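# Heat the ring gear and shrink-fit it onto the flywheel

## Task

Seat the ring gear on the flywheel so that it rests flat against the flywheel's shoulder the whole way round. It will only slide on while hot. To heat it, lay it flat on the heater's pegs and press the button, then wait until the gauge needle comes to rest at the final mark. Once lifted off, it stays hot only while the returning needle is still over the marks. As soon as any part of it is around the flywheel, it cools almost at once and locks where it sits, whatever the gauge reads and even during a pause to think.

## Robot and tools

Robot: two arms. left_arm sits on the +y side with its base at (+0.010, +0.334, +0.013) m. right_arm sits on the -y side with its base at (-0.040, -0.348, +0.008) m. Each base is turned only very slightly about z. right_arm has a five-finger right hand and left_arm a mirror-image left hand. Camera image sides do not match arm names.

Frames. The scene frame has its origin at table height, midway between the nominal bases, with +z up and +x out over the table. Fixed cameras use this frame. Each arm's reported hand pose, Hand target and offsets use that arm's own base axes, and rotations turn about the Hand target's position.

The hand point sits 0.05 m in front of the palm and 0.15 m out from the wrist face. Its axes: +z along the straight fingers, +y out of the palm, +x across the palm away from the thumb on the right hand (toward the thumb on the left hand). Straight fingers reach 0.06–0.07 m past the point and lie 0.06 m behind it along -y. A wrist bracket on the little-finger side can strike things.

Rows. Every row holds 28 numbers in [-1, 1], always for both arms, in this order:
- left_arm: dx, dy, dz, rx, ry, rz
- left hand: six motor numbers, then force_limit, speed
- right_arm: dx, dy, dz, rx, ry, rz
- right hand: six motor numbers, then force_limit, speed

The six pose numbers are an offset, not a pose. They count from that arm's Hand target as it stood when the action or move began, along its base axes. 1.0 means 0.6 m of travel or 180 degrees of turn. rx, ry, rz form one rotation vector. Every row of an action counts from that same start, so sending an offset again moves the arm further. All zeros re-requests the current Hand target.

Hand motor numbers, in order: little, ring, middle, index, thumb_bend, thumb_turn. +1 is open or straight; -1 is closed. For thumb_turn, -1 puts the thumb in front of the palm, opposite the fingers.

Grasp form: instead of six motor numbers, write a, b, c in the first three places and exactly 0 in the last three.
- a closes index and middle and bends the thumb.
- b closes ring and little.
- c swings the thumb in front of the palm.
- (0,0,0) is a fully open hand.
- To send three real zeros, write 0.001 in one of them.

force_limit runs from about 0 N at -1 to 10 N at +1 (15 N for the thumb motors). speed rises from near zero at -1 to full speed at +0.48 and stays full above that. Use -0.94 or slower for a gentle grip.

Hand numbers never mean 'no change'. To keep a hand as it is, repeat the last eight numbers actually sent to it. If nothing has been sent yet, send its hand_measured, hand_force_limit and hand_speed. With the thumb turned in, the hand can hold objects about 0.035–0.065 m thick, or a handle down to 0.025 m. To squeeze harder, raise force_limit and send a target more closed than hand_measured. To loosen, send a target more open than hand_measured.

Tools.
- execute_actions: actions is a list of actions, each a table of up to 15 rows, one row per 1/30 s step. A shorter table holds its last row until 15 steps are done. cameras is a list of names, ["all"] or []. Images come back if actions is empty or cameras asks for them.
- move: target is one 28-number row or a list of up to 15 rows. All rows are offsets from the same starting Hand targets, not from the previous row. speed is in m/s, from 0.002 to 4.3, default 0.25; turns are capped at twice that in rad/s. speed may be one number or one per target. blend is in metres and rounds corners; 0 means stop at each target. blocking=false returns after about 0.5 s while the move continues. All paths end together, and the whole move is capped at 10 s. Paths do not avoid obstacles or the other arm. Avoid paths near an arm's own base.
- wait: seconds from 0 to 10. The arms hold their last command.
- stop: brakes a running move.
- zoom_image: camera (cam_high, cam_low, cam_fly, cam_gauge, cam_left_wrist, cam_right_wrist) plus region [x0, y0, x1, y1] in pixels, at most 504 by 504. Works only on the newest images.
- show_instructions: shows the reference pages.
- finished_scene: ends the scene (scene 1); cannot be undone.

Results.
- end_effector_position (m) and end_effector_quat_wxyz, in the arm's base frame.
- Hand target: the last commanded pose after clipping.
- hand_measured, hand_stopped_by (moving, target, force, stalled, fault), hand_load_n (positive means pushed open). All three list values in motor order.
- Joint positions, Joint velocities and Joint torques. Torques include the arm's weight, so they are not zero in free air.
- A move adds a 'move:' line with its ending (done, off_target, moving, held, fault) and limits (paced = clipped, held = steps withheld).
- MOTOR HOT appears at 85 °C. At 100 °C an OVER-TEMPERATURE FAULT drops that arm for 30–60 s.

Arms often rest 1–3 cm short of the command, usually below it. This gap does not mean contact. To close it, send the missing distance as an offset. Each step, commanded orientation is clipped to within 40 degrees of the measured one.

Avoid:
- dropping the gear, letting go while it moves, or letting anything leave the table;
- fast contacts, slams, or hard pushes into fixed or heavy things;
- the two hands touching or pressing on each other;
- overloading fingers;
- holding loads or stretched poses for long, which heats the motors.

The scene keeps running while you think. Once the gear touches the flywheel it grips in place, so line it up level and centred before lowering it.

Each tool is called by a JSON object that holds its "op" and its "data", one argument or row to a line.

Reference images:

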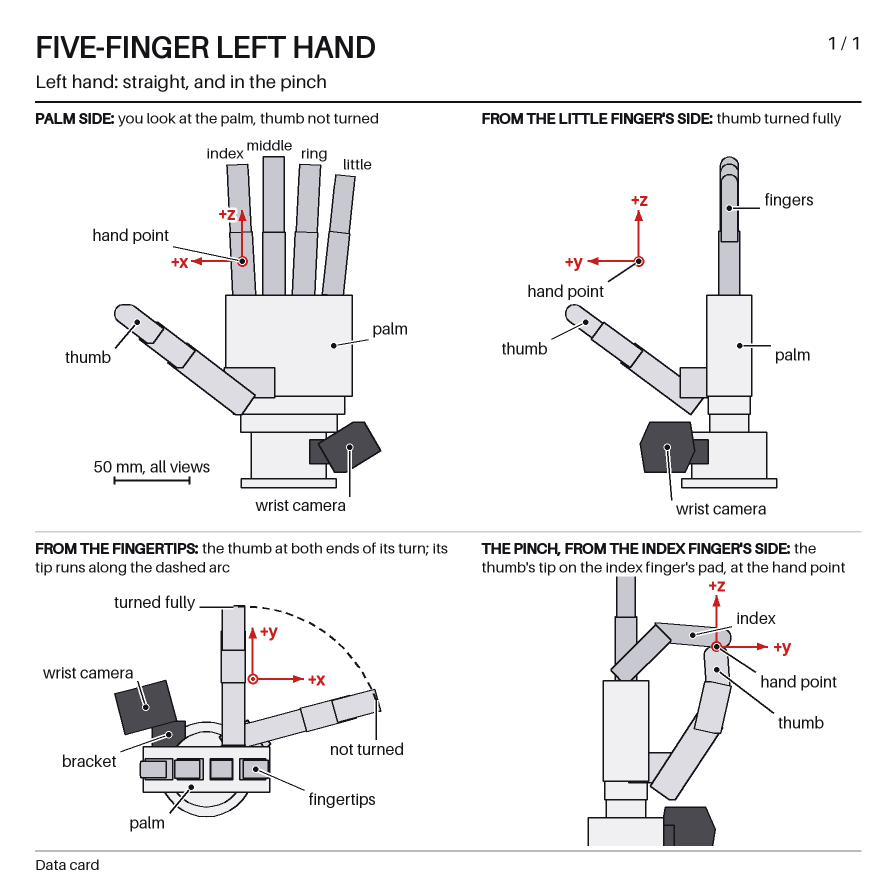

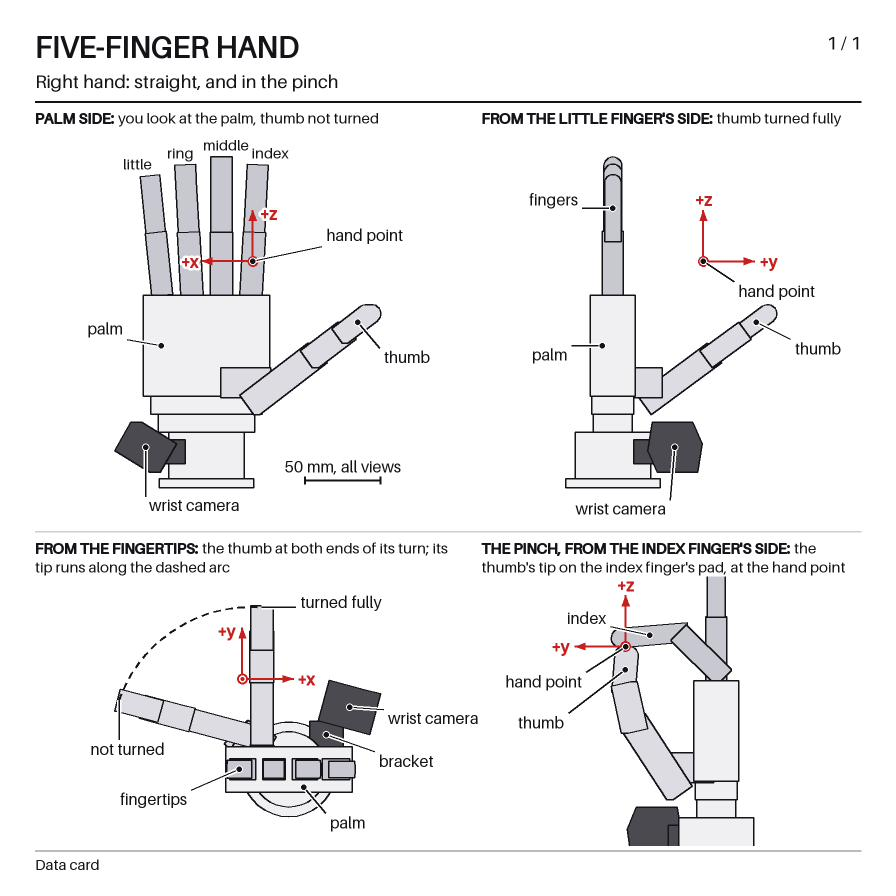

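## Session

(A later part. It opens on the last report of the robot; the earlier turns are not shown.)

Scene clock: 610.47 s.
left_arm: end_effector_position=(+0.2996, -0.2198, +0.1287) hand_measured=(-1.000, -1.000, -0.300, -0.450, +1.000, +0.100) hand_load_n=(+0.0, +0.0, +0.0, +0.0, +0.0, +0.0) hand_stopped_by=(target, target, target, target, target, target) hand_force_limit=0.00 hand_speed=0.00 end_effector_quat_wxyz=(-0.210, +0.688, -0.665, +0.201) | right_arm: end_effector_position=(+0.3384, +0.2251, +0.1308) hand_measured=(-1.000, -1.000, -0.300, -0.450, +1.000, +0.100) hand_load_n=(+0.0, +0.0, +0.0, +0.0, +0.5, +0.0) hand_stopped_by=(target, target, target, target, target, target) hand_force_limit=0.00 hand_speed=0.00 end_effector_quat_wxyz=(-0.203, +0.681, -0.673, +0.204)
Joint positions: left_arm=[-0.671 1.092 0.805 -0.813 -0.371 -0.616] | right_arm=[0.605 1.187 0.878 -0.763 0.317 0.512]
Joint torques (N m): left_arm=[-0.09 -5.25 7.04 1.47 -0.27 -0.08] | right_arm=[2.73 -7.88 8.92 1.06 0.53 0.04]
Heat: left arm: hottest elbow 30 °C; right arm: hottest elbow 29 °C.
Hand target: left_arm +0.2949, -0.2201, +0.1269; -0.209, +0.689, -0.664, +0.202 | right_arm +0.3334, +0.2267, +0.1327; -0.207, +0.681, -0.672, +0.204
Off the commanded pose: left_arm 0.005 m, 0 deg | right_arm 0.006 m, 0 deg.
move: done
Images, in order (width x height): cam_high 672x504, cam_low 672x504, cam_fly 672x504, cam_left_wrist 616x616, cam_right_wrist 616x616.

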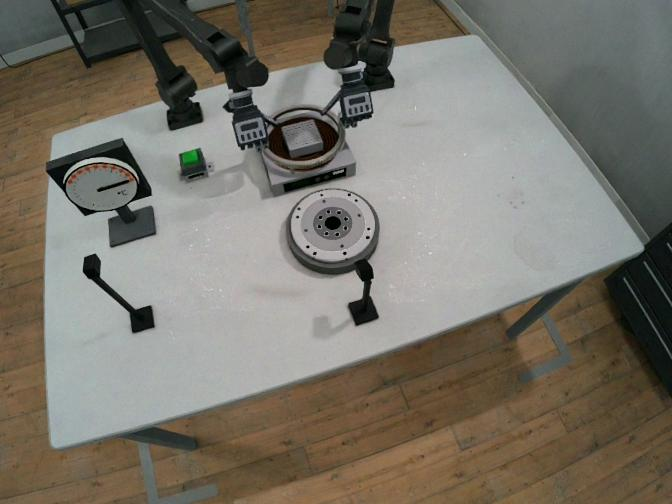

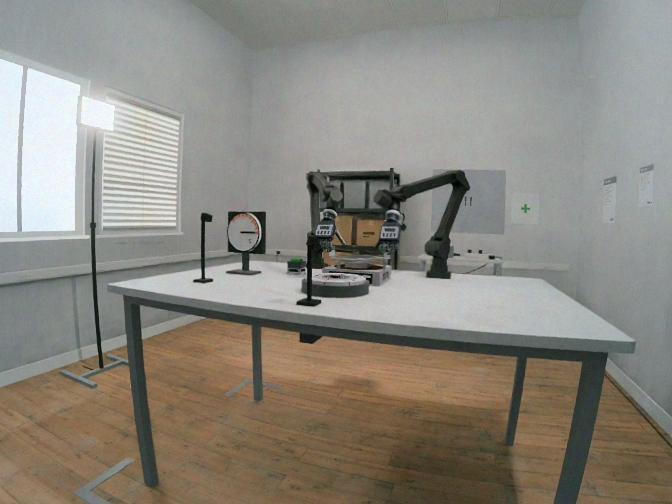

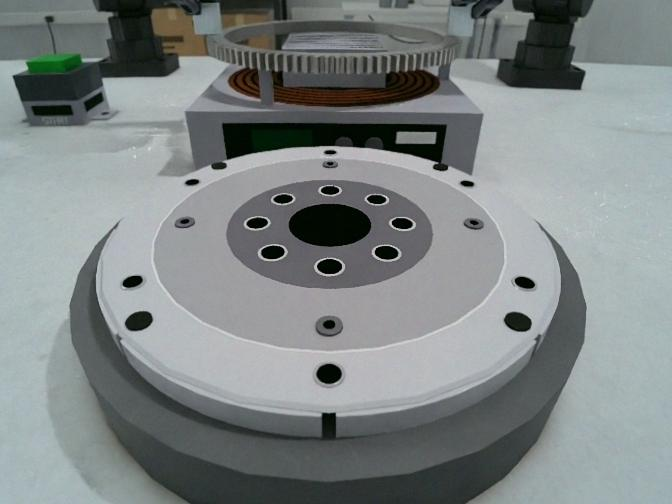

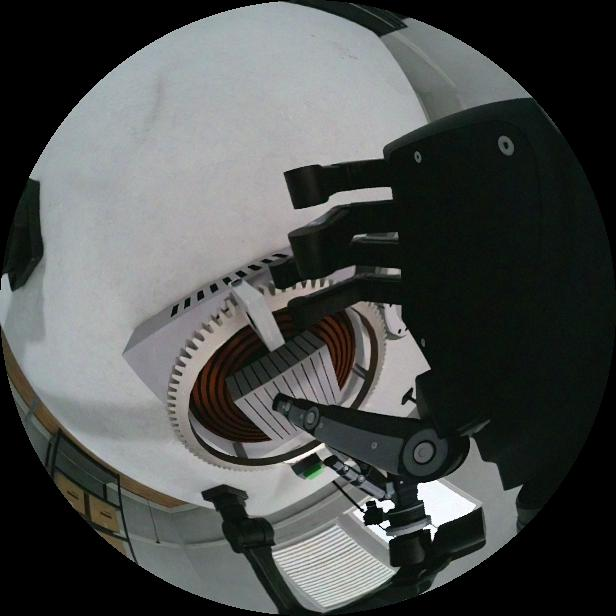

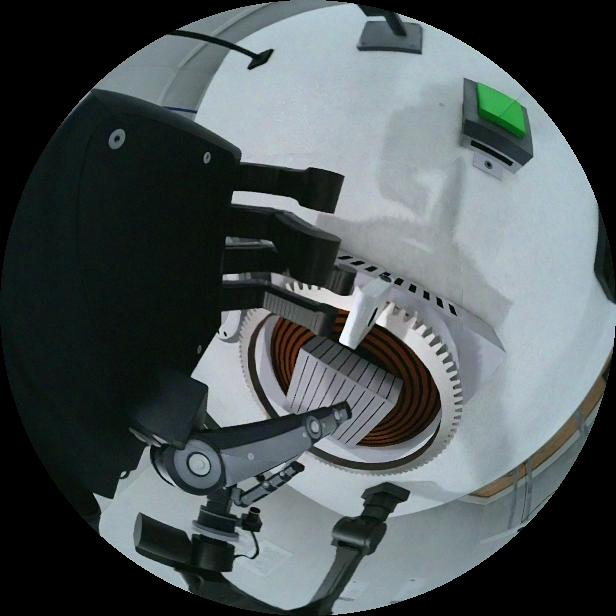

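{"op": "move", "data": {
  "target": [
    [-0.0155,-0.0155,0,0,0,0, -1,-1,-0.3,-0.45,1,0.1, 0,0, -0.016,0.0077,0,0,0,0, -1,-1,-0.3,-0.45,1,0.1, 0,0],
    [-0.0155,-0.0155,0,0,0,0, -1,-1,-0.3,-0.45,1,-1, 0,0, -0.016,0.0077,0,0,0,0, -1,-1,-0.3,-0.45,1,-1, 0,0]
  ],
  "speed": 0.06,
  "cameras": ["cam_high","cam_low","cam_fly","cam_left_wrist","cam_right_wrist"]
}}

{"op": "zoom_image", "data": {
  "camera": "cam_left_wrist",
  "region": [200, 220, 360, 380]
}}

{"op": "zoom_image", "data": {
  "camera": "cam_right_wrist",
  "region": [256, 220, 416, 380]
}}

{"op": "zoom_image", "data": {
  "camera": "cam_fly",
  "region": [160, 0, 260, 50]
}}

{"op": "zoom_image", "data": {
  "camera": "cam_fly",
  "region": [420, 0, 520, 50]
}}

Scene clock: 653.77 s.
left_arm: end_effector_position=(+0.2928, -0.2313, +0.1294) hand_measured=(-1.000, -1.000, -0.300, -0.450, +1.000, -1.000) hand_load_n=(+0.0, +0.0, +0.0, +0.0, +0.0, +0.0) hand_stopped_by=(target, target, target, target, target, target) hand_force_limit=0.00 hand_speed=0.00 end_effector_quat_wxyz=(-0.210, +0.689, -0.662, +0.207) | right_arm: end_effector_position=(+0.3296, +0.2302, +0.1300) hand_measured=(-1.000, -1.000, -0.300, -0.450, +1.000, -1.000) hand_load_n=(+0.0, +0.5, +0.0, +0.0, +0.0, +0.0) hand_stopped_by=(target, target, target, target, target, target) hand_force_limit=0.00 hand_speed=0.00 end_effector_quat_wxyz=(-0.204, +0.681, -0.673, +0.204)
Joint positions: left_arm=[-0.714 1.092 0.805 -0.817 -0.39 -0.659] | right_arm=[0.633 1.176 0.868 -0.77 0.331 0.539]
Joint torques (N m): left_arm=[-0.09 -5.3 7.09 0.95 -0.29 -0.07] | right_arm=[2.84 -7.53 8.98 0.87 0.54 0.07]
Heat: left arm: hottest elbow 30 °C; right arm: hottest elbow 28 °C.
Hand target: left_arm +0.2857, -0.2293, +0.1269; -0.209, +0.689, -0.664, +0.202 | right_arm +0.3237, +0.2312, +0.1326; -0.207, +0.681, -0.672, +0.204
Off the commanded pose: left_arm 0.008 m, 1 deg | right_arm 0.006 m, 0 deg.
move: done
Images, in order (width x height): cam_high 672x504, cam_low 672x504, cam_fly 672x504, cam_left_wrist 616x616, cam_right_wrist 616x616.

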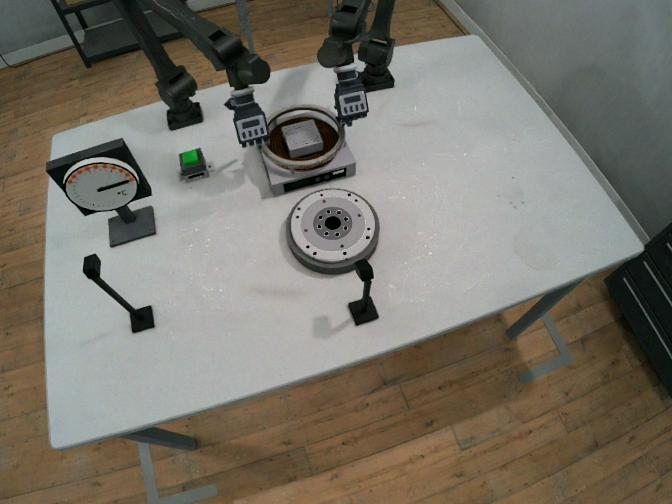

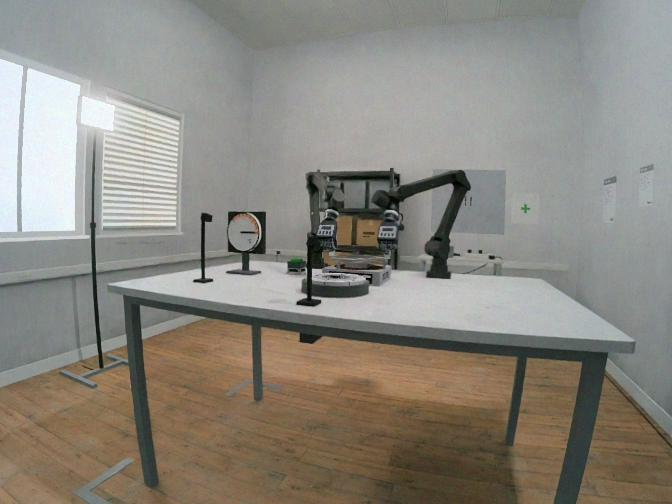

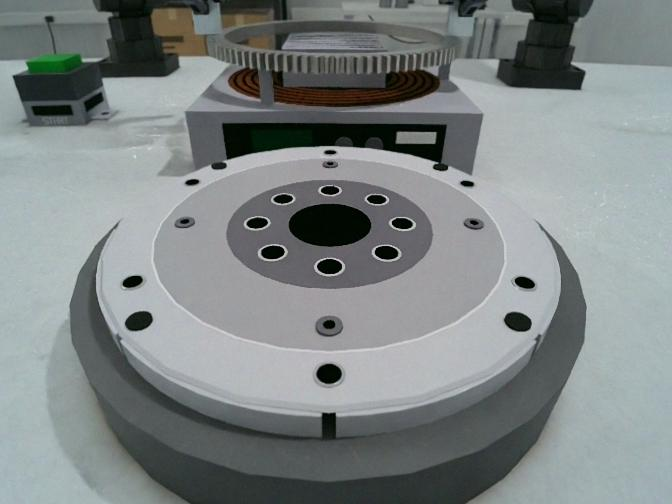

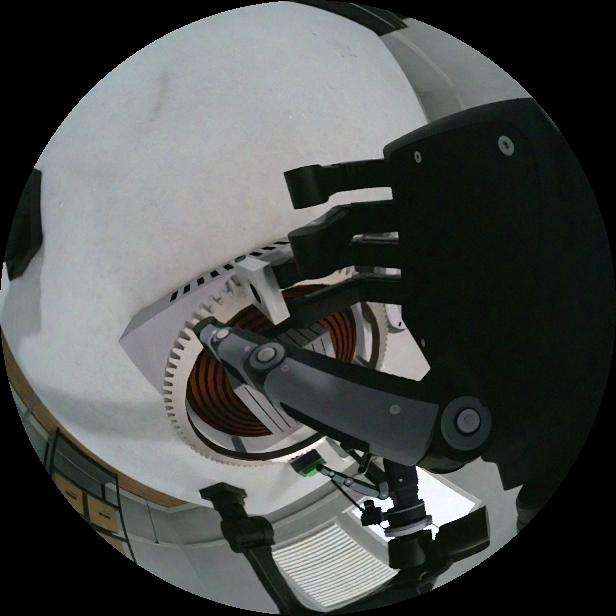

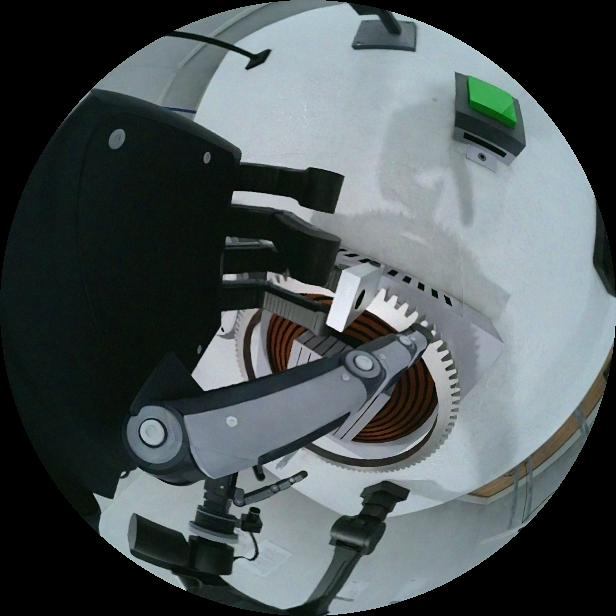

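Scaled by 3.150 from the camera's 616x616 image, which has a finer 880x880 frame.

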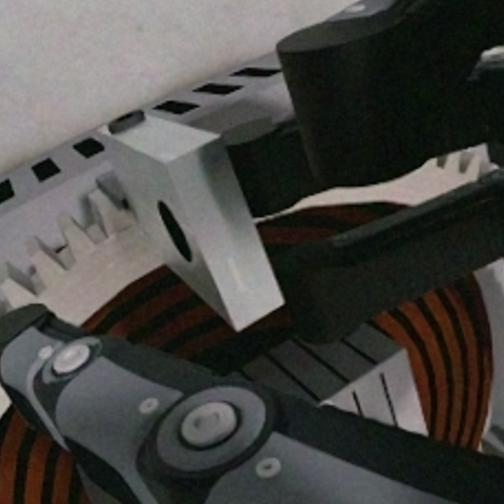

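Scaled by 3.150 from the camera's 616x616 image, which has a finer 880x880 frame.

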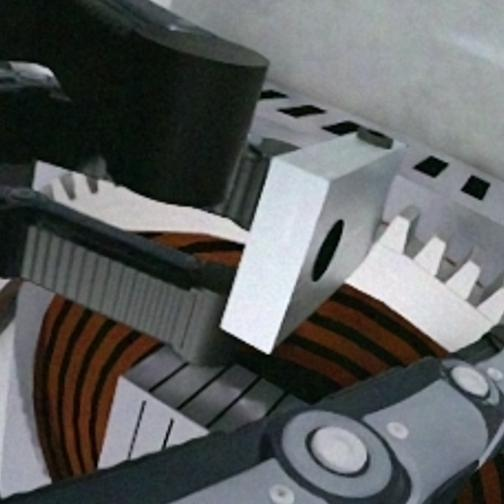

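Scaled by 5.040.

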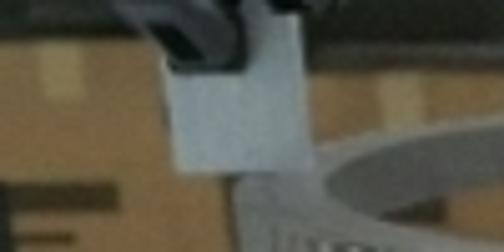

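Scaled by 5.040.

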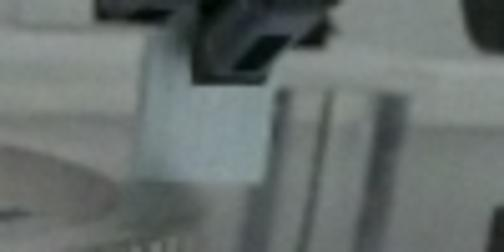

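{"op": "move", "data": {
  "target": [
    [0,0.009,0,0,0,0, -1,-1,-0.3,-0.45,1,-1, 0,0, 0,0,0,0,0,0, -1,-1,-0.3,-0.45,1,-1, 0,0],
    [0,0.009,0,0,0,0, -1,-1,-0.3,-0.45,-0.3,-1, 0.2,-0.9, 0,0,0,0,0,0, -1,-1,-0.3,-0.45,-0.3,-1, 0.2,-0.9]
  ],
  "speed": 0.06,
  "cameras": ["cam_high","cam_low","cam_fly","cam_gauge","cam_left_wrist","cam_right_wrist"]
}}

{"op": "zoom_image", "data": {
  "camera": "cam_left_wrist",
  "region": [200, 220, 360, 380]
}}

{"op": "zoom_image", "data": {
  "camera": "cam_right_wrist",
  "region": [256, 220, 416, 380]
}}

{"op": "zoom_image", "data": {
  "camera": "cam_fly",
  "region": [160, 0, 260, 50]
}}

{"op": "zoom_image", "data": {
  "camera": "cam_fly",
  "region": [420, 0, 520, 50]
}}

Scene clock: 673.57 s.
left_arm: end_effector_position=(+0.2880, -0.2295, +0.1293) hand_measured=(-1.000, -1.000, -0.300, -0.450, +0.492, -1.000) hand_load_n=(+0.0, +0.0, +0.5, +1.0, +9.5, +1.5) hand_stopped_by=(target, target, target, target, force, target) hand_force_limit=0.20 hand_speed=-0.90 end_effector_quat_wxyz=(-0.206, +0.688, -0.664, +0.207) | right_arm: end_effector_position=(+0.3292, +0.2300, +0.1299) hand_measured=(-1.000, -1.000, -0.300, -0.450, +0.484, -1.000) hand_load_n=(+0.0, +0.0, +1.0, +1.0, +9.5, +0.5) hand_stopped_by=(target, target, target, target, force, target) hand_force_limit=0.20 hand_speed=-0.90 end_effector_quat_wxyz=(-0.203, +0.681, -0.673, +0.204)
Joint positions: left_arm=[-0.714 1.079 0.796 -0.824 -0.382 -0.659] | right_arm=[0.633 1.176 0.868 -0.772 0.331 0.539]
Joint torques (N m): left_arm=[0.91 -5.07 7.16 1.28 -0.4 0.05] | right_arm=[2.84 -7.53 8.94 0.87 0.54 0.07]
Heat: left arm: hottest elbow 30 °C; right arm: hottest elbow 28 °C.
Hand target: left_arm +0.2856, -0.2240, +0.1270; -0.209, +0.689, -0.664, +0.202 | right_arm +0.3237, +0.2312, +0.1325; -0.207, +0.681, -0.672, +0.204
Off the commanded pose: left_arm 0.007 m, 1 deg | right_arm 0.006 m, 0 deg.
move: done

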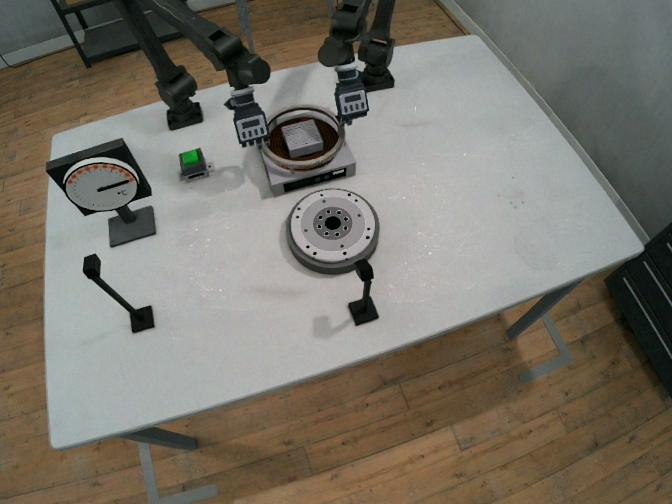

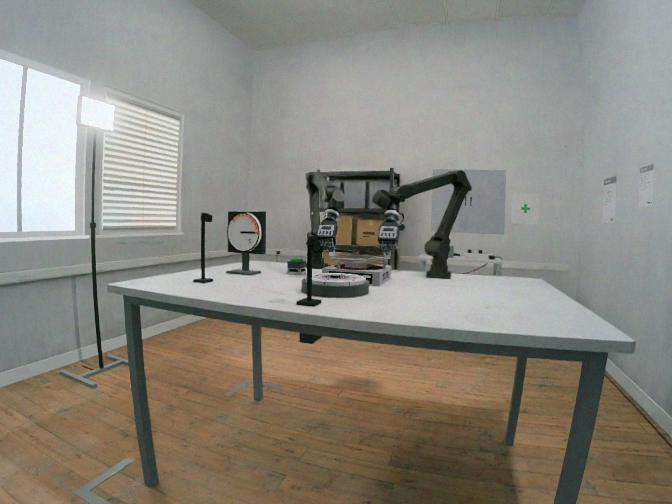

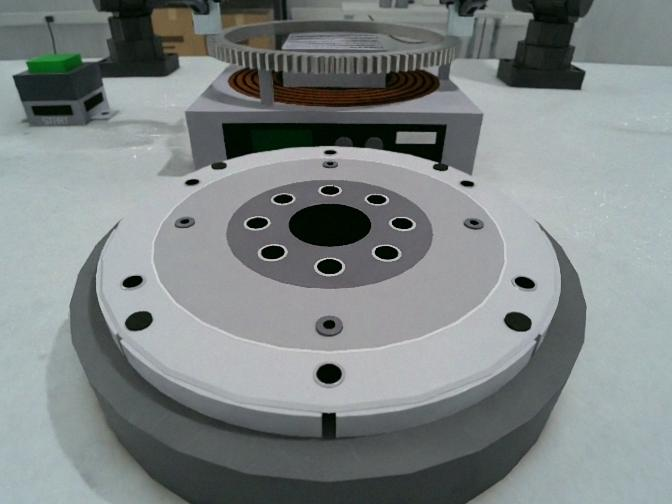

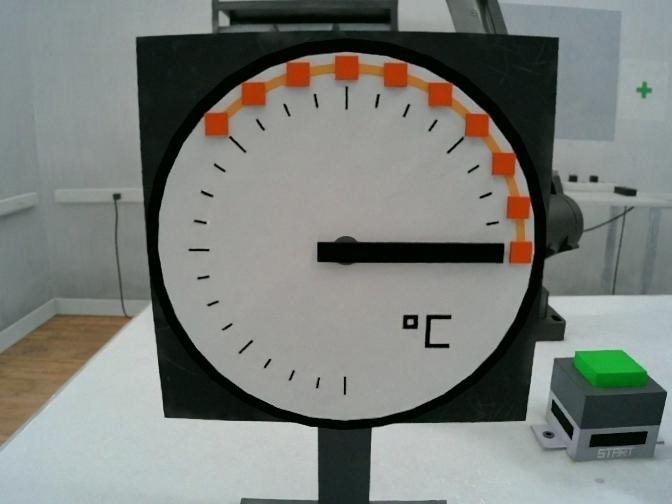

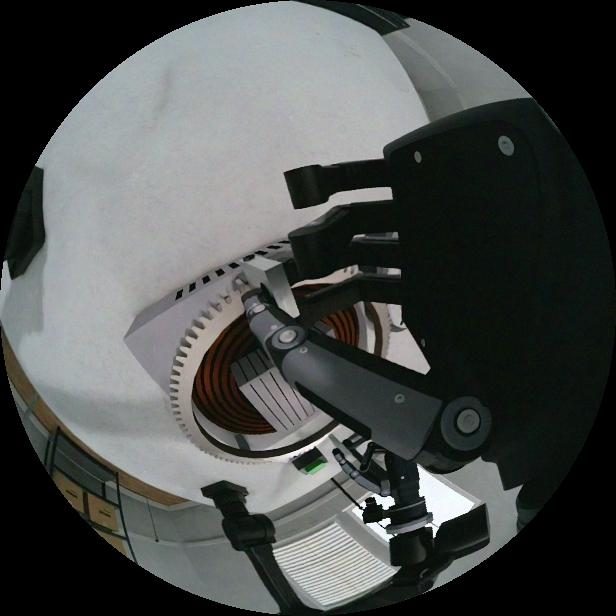

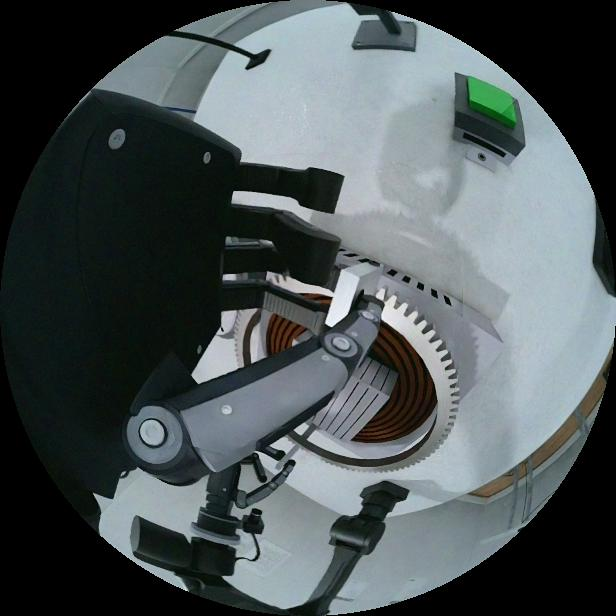

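Scaled by 3.150 from the camera's 616x616 image, which has a finer 880x880 frame.

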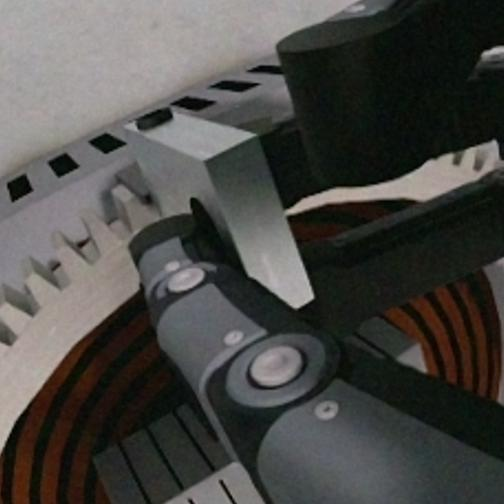

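Scaled by 3.150 from the camera's 616x616 image, which has a finer 880x880 frame.

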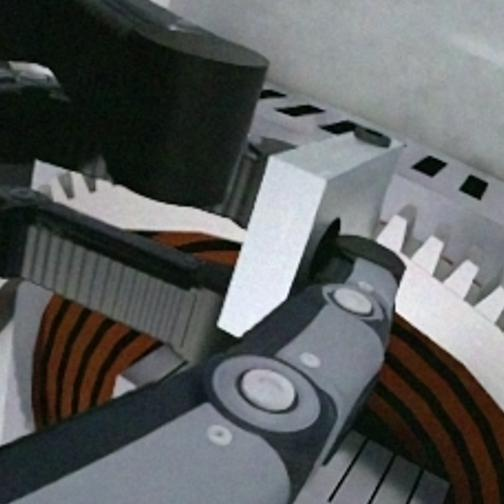

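Scaled by 5.040.

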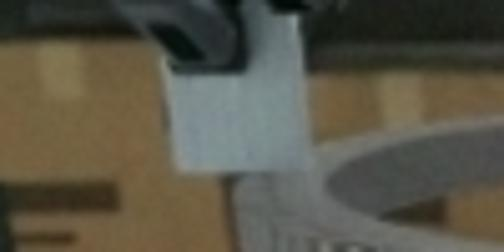

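Scaled by 5.040.

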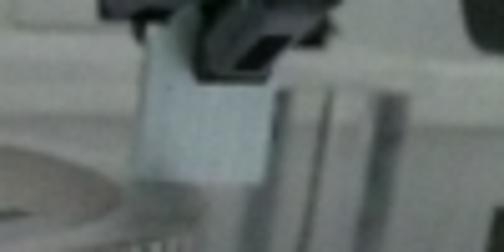

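{"op": "move", "data": {
  "target": [0.004,-0.0092,0.0572,0,0,0, -1,-1,-0.3,-0.45,-0.3,-1, 0.2,-0.9, 0.0092,-0.002,0.049,0,0,0, -1,-1,-0.3,-0.45,-0.3,-1, 0.2,-0.9],
  "speed": 0.05,
  "cameras": ["cam_high","cam_low","cam_fly","cam_gauge","cam_left_wrist","cam_right_wrist"]
}}

Scene clock: 692.13 s.
left_arm: end_effector_position=(+0.2768, -0.2262, +0.1313) hand_measured=(-1.000, -1.000, -0.300, -0.450, +0.492, -1.000) hand_load_n=(+0.0, +0.0, +2.5, +4.5, +8.0, +4.0) hand_stopped_by=(target, target, target, target, force, target) hand_force_limit=0.20 hand_speed=-0.90 end_effector_quat_wxyz=(-0.199, +0.695, -0.666, +0.185) | right_arm: end_effector_position=(+0.3149, +0.2284, +0.1288) hand_measured=(-1.000, -1.000, -0.300, -0.450, +0.484, -1.000) hand_load_n=(+0.5, +0.0, +2.5, +1.5, +9.0, +1.0) hand_stopped_by=(target, target, target, target, force, target) hand_force_limit=0.20 hand_speed=-0.90 end_effector_quat_wxyz=(-0.187, +0.684, -0.679, +0.190)
Joint positions: left_arm=[-0.723 1.077 0.813 -0.895 -0.377 -0.686] | right_arm=[0.641 1.167 0.869 -0.827 0.314 0.563]
Joint torques (N m): left_arm=[0.91 -5.6 12.31 0.08 -0.79 0.25] | right_arm=[1.03 -8.23 14.9 -0.13 1.11 -0.24]
Heat: left arm: hottest elbow 30 °C; right arm: hottest elbow 28 °C.
Hand target: left_arm +0.2880, -0.2294, +0.1613; -0.209, +0.689, -0.664, +0.202 | right_arm +0.3293, +0.2301, +0.1621; -0.207, +0.681, -0.672, +0.204
Off the commanded pose: left_arm 0.032 m, 2 deg | right_arm 0.036 m, 3 deg.
move: off_target (left_arm, right_arm)

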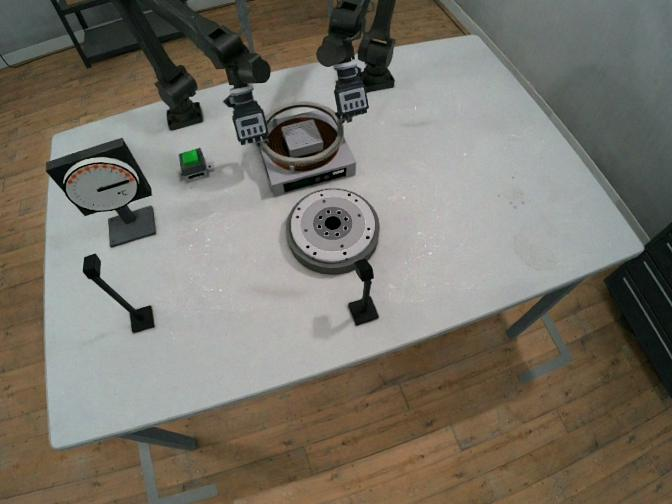

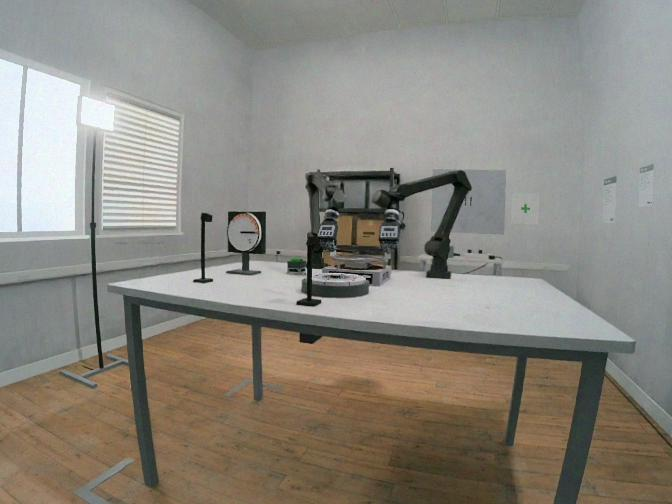

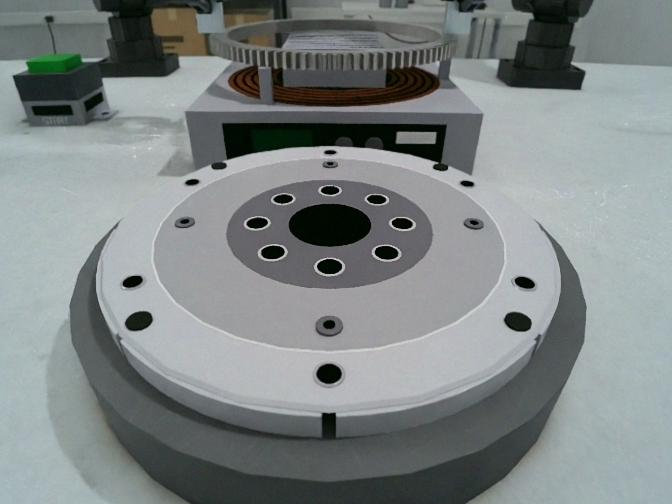

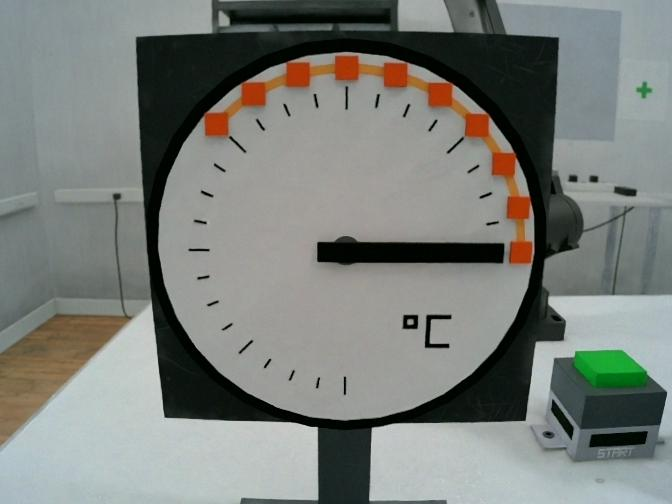

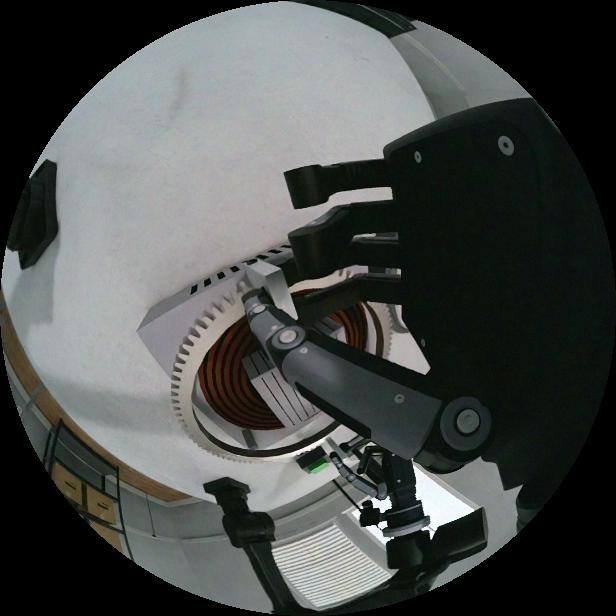

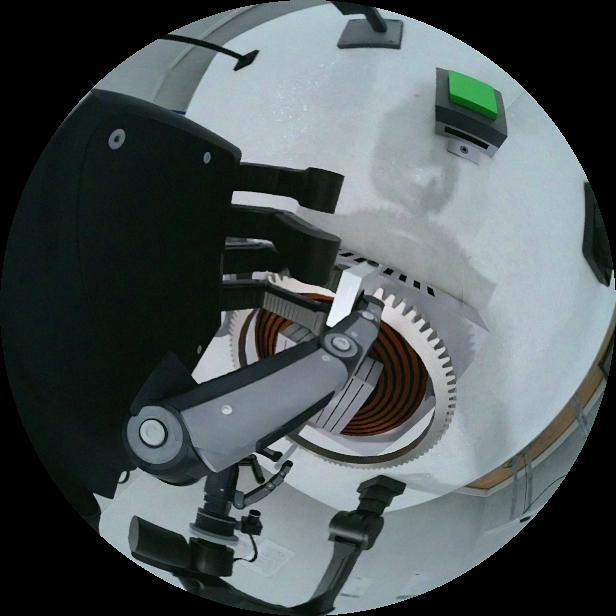

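{"op": "move", "data": {
  "target": [
    [0.01,0,0.01,0,-0.01,0, -1,-1,-0.3,-0.45,-0.35,-1, 0.6,-0.9, 0.012,0,0.01,0,-0.01,0, -1,-1,-0.3,-0.45,-0.35,-1, 0.6,-0.9],
    [0.019,-0.004,0.05,0,-0.017,0, -1,-1,-0.3,-0.45,-0.35,-1, 0.6,-0.9, 0.024,0.002,0.05,0,-0.017,0, -1,-1,-0.3,-0.45,-0.35,-1, 0.6,-0.9]
  ],
  "speed": 0.05,
  "cameras": ["cam_high","cam_low","cam_fly","cam_gauge","cam_left_wrist","cam_right_wrist"]
}}

Scene clock: 708.50 s.
left_arm: end_effector_position=(+0.2829, -0.2276, +0.1474) hand_measured=(-1.000, -1.000, -0.300, -0.450, +0.484, -1.000) hand_load_n=(+0.0, +0.0, +4.5, +5.0, +11.5, +4.0) hand_stopped_by=(target, target, target, target, force, target) hand_force_limit=0.60 hand_speed=-0.90 end_effector_quat_wxyz=(-0.213, +0.692, -0.664, +0.188) | right_arm: end_effector_position=(+0.3175, +0.2261, +0.1376) hand_measured=(-1.000, -1.000, -0.300, -0.450, +0.478, -1.000) hand_load_n=(+0.0, +0.0, +4.5, +2.5, +10.5, +3.0) hand_stopped_by=(target, target, target, target, force, target) hand_force_limit=0.60 hand_speed=-0.90 end_effector_quat_wxyz=(-0.182, +0.684, -0.677, +0.200)
Joint positions: left_arm=[-0.731 1.077 0.853 -0.928 -0.406 -0.684] | right_arm=[0.644 1.167 0.894 -0.858 0.337 0.558]
Joint torques (N m): left_arm=[0.97 -6.83 13.52 0.42 -1.02 0.34] | right_arm=[0.67 -9.23 17.54 0.4 1.38 -0.37]
Heat: left arm: hottest elbow 32 °C; right arm: hottest elbow 32 °C.
Hand target: left_arm +0.2994, -0.2318, +0.1911; -0.227, +0.683, -0.659, +0.220 | right_arm +0.3437, +0.2313, +0.1920; -0.225, +0.675, -0.666, +0.223
Off the commanded pose: left_arm 0.047 m, 4 deg | right_arm 0.061 m, 6 deg.
move: off_target (left_arm, right_arm)

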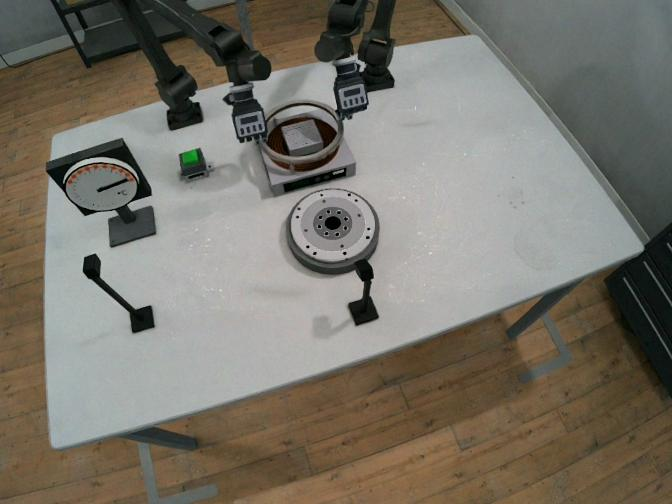

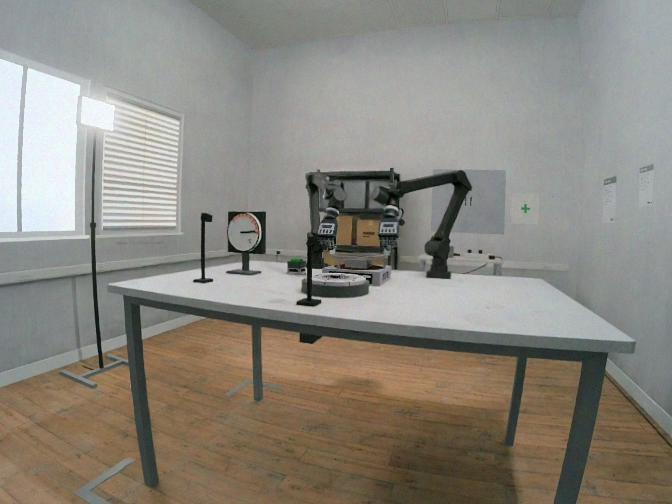

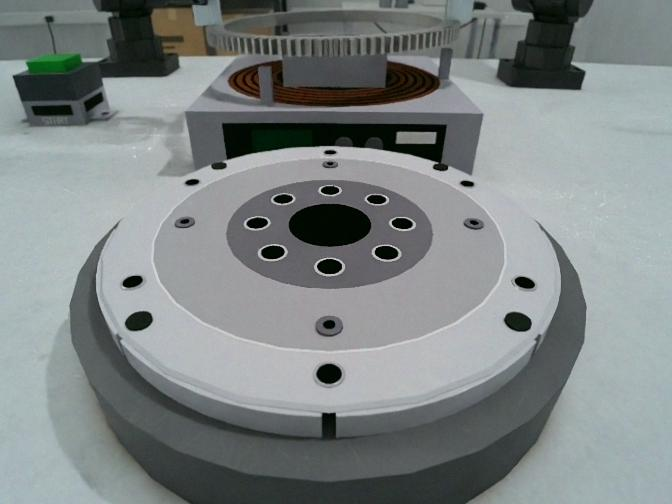

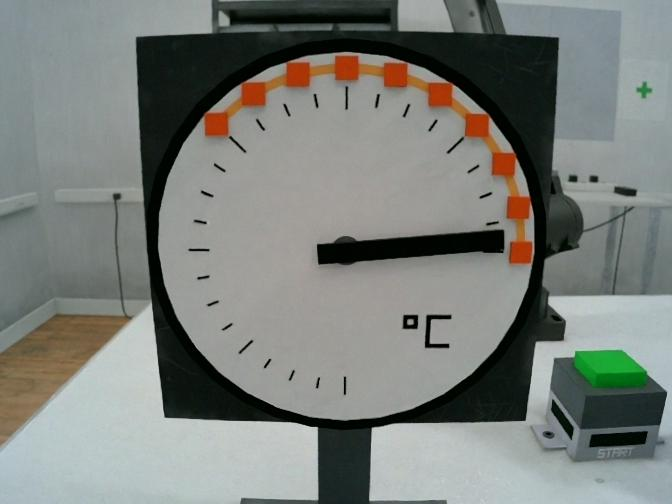

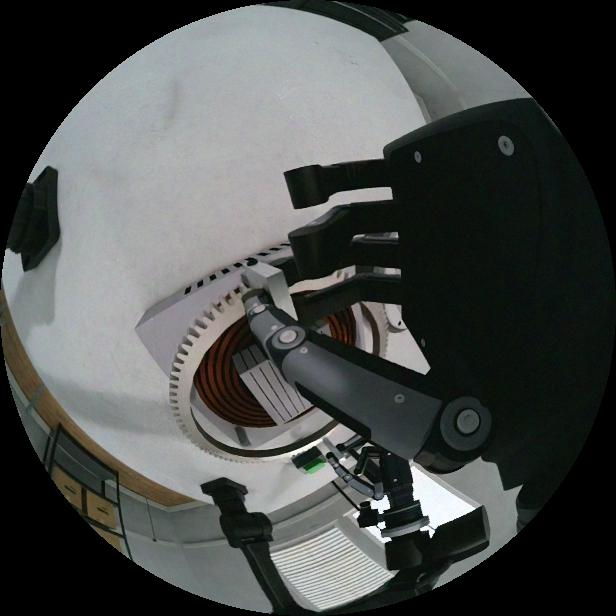

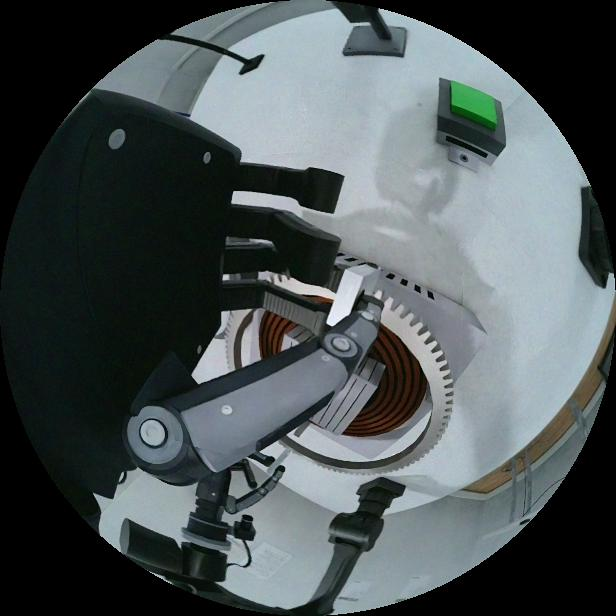

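{"op": "move", "data": {
  "target": [
    [0.02,0,0.035,0,0,0, -1,-1,-0.3,-0.45,-0.35,-1, 0.6,-0.9, 0.03,0,0.055,0,0,0, -1,-1,-0.3,-0.45,-0.35,-1, 0.6,-0.9],
    [0.48,0,0.035,0,0,0, -1,-1,-0.3,-0.45,-0.35,-1, 0.6,-0.9, 0.49,-0.011,0.055,0,0,0, -1,-1,-0.3,-0.45,-0.35,-1, 0.6,-0.9]
  ],
  "speed": 0.12,
  "blend": [0.015,0],
  "cameras": ["cam_high","cam_fly","cam_gauge"]
}}

Scene clock: 727.97 s.
left_arm: end_effector_position=(+0.5589, -0.2265, +0.1649) hand_measured=(-1.000, -1.000, -0.300, -0.450, +0.484, -1.000) hand_load_n=(+0.0, +0.0, +1.0, +9.0, +11.5, +3.5) hand_stopped_by=(target, target, target, target, force, target) hand_force_limit=0.60 hand_speed=-0.90 end_effector_quat_wxyz=(-0.209, +0.689, -0.669, +0.181) | right_arm: end_effector_position=(+0.5992, +0.2233, +0.1585) hand_measured=(-1.000, -1.000, -0.300, -0.450, +0.478, -1.000) hand_load_n=(+0.0, +0.0, +6.0, +1.0, +10.5, +1.5) hand_stopped_by=(target, target, target, target, force, target) hand_force_limit=0.60 hand_speed=-0.90 end_effector_quat_wxyz=(-0.171, +0.696, -0.670, +0.193)
Joint positions: left_arm=[-0.382 1.688 1.5 -0.871 -0.243 -0.348] | right_arm=[0.345 1.812 1.658 -0.929 0.189 0.26]
Joint torques (N m): left_arm=[1.26 -13.8 14.89 1.39 0.02 0.14] | right_arm=[0.44 -18.2 19.69 1.26 0.27 -0.07]
Heat: left arm: hottest elbow 34 °C; right arm: hottest elbow 33 °C.
Hand target: left_arm +0.5873, -0.2318, +0.2123; -0.227, +0.683, -0.659, +0.220 | right_arm +0.6376, +0.2248, +0.2249; -0.225, +0.675, -0.666, +0.223
Off the commanded pose: left_arm 0.055 m, 5 deg | right_arm 0.077 m, 7 deg.
move: off_target (left_arm, right_arm)
Images, in order (width x height): cam_high 672x504, cam_fly 672x504, cam_gauge 672x504.

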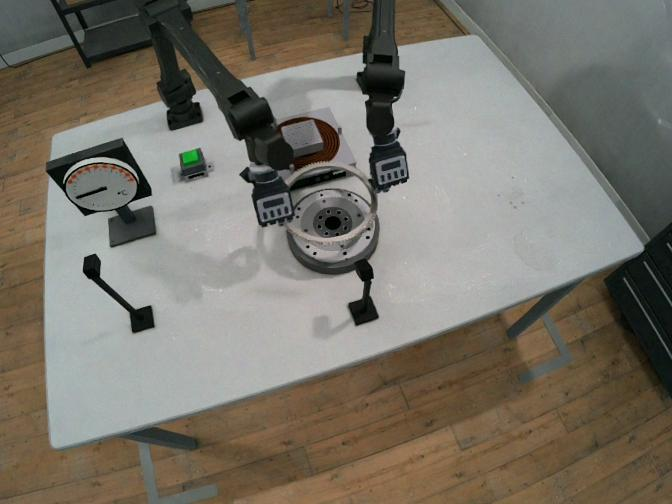

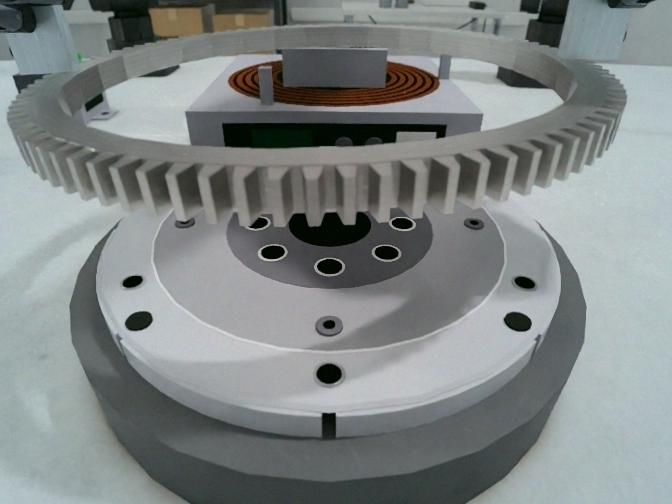

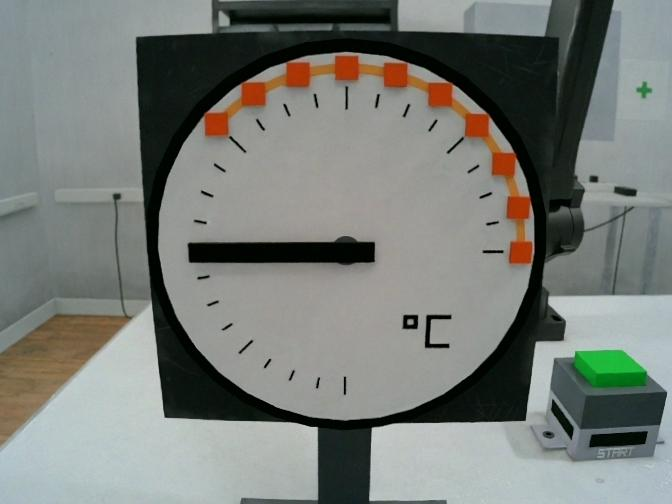

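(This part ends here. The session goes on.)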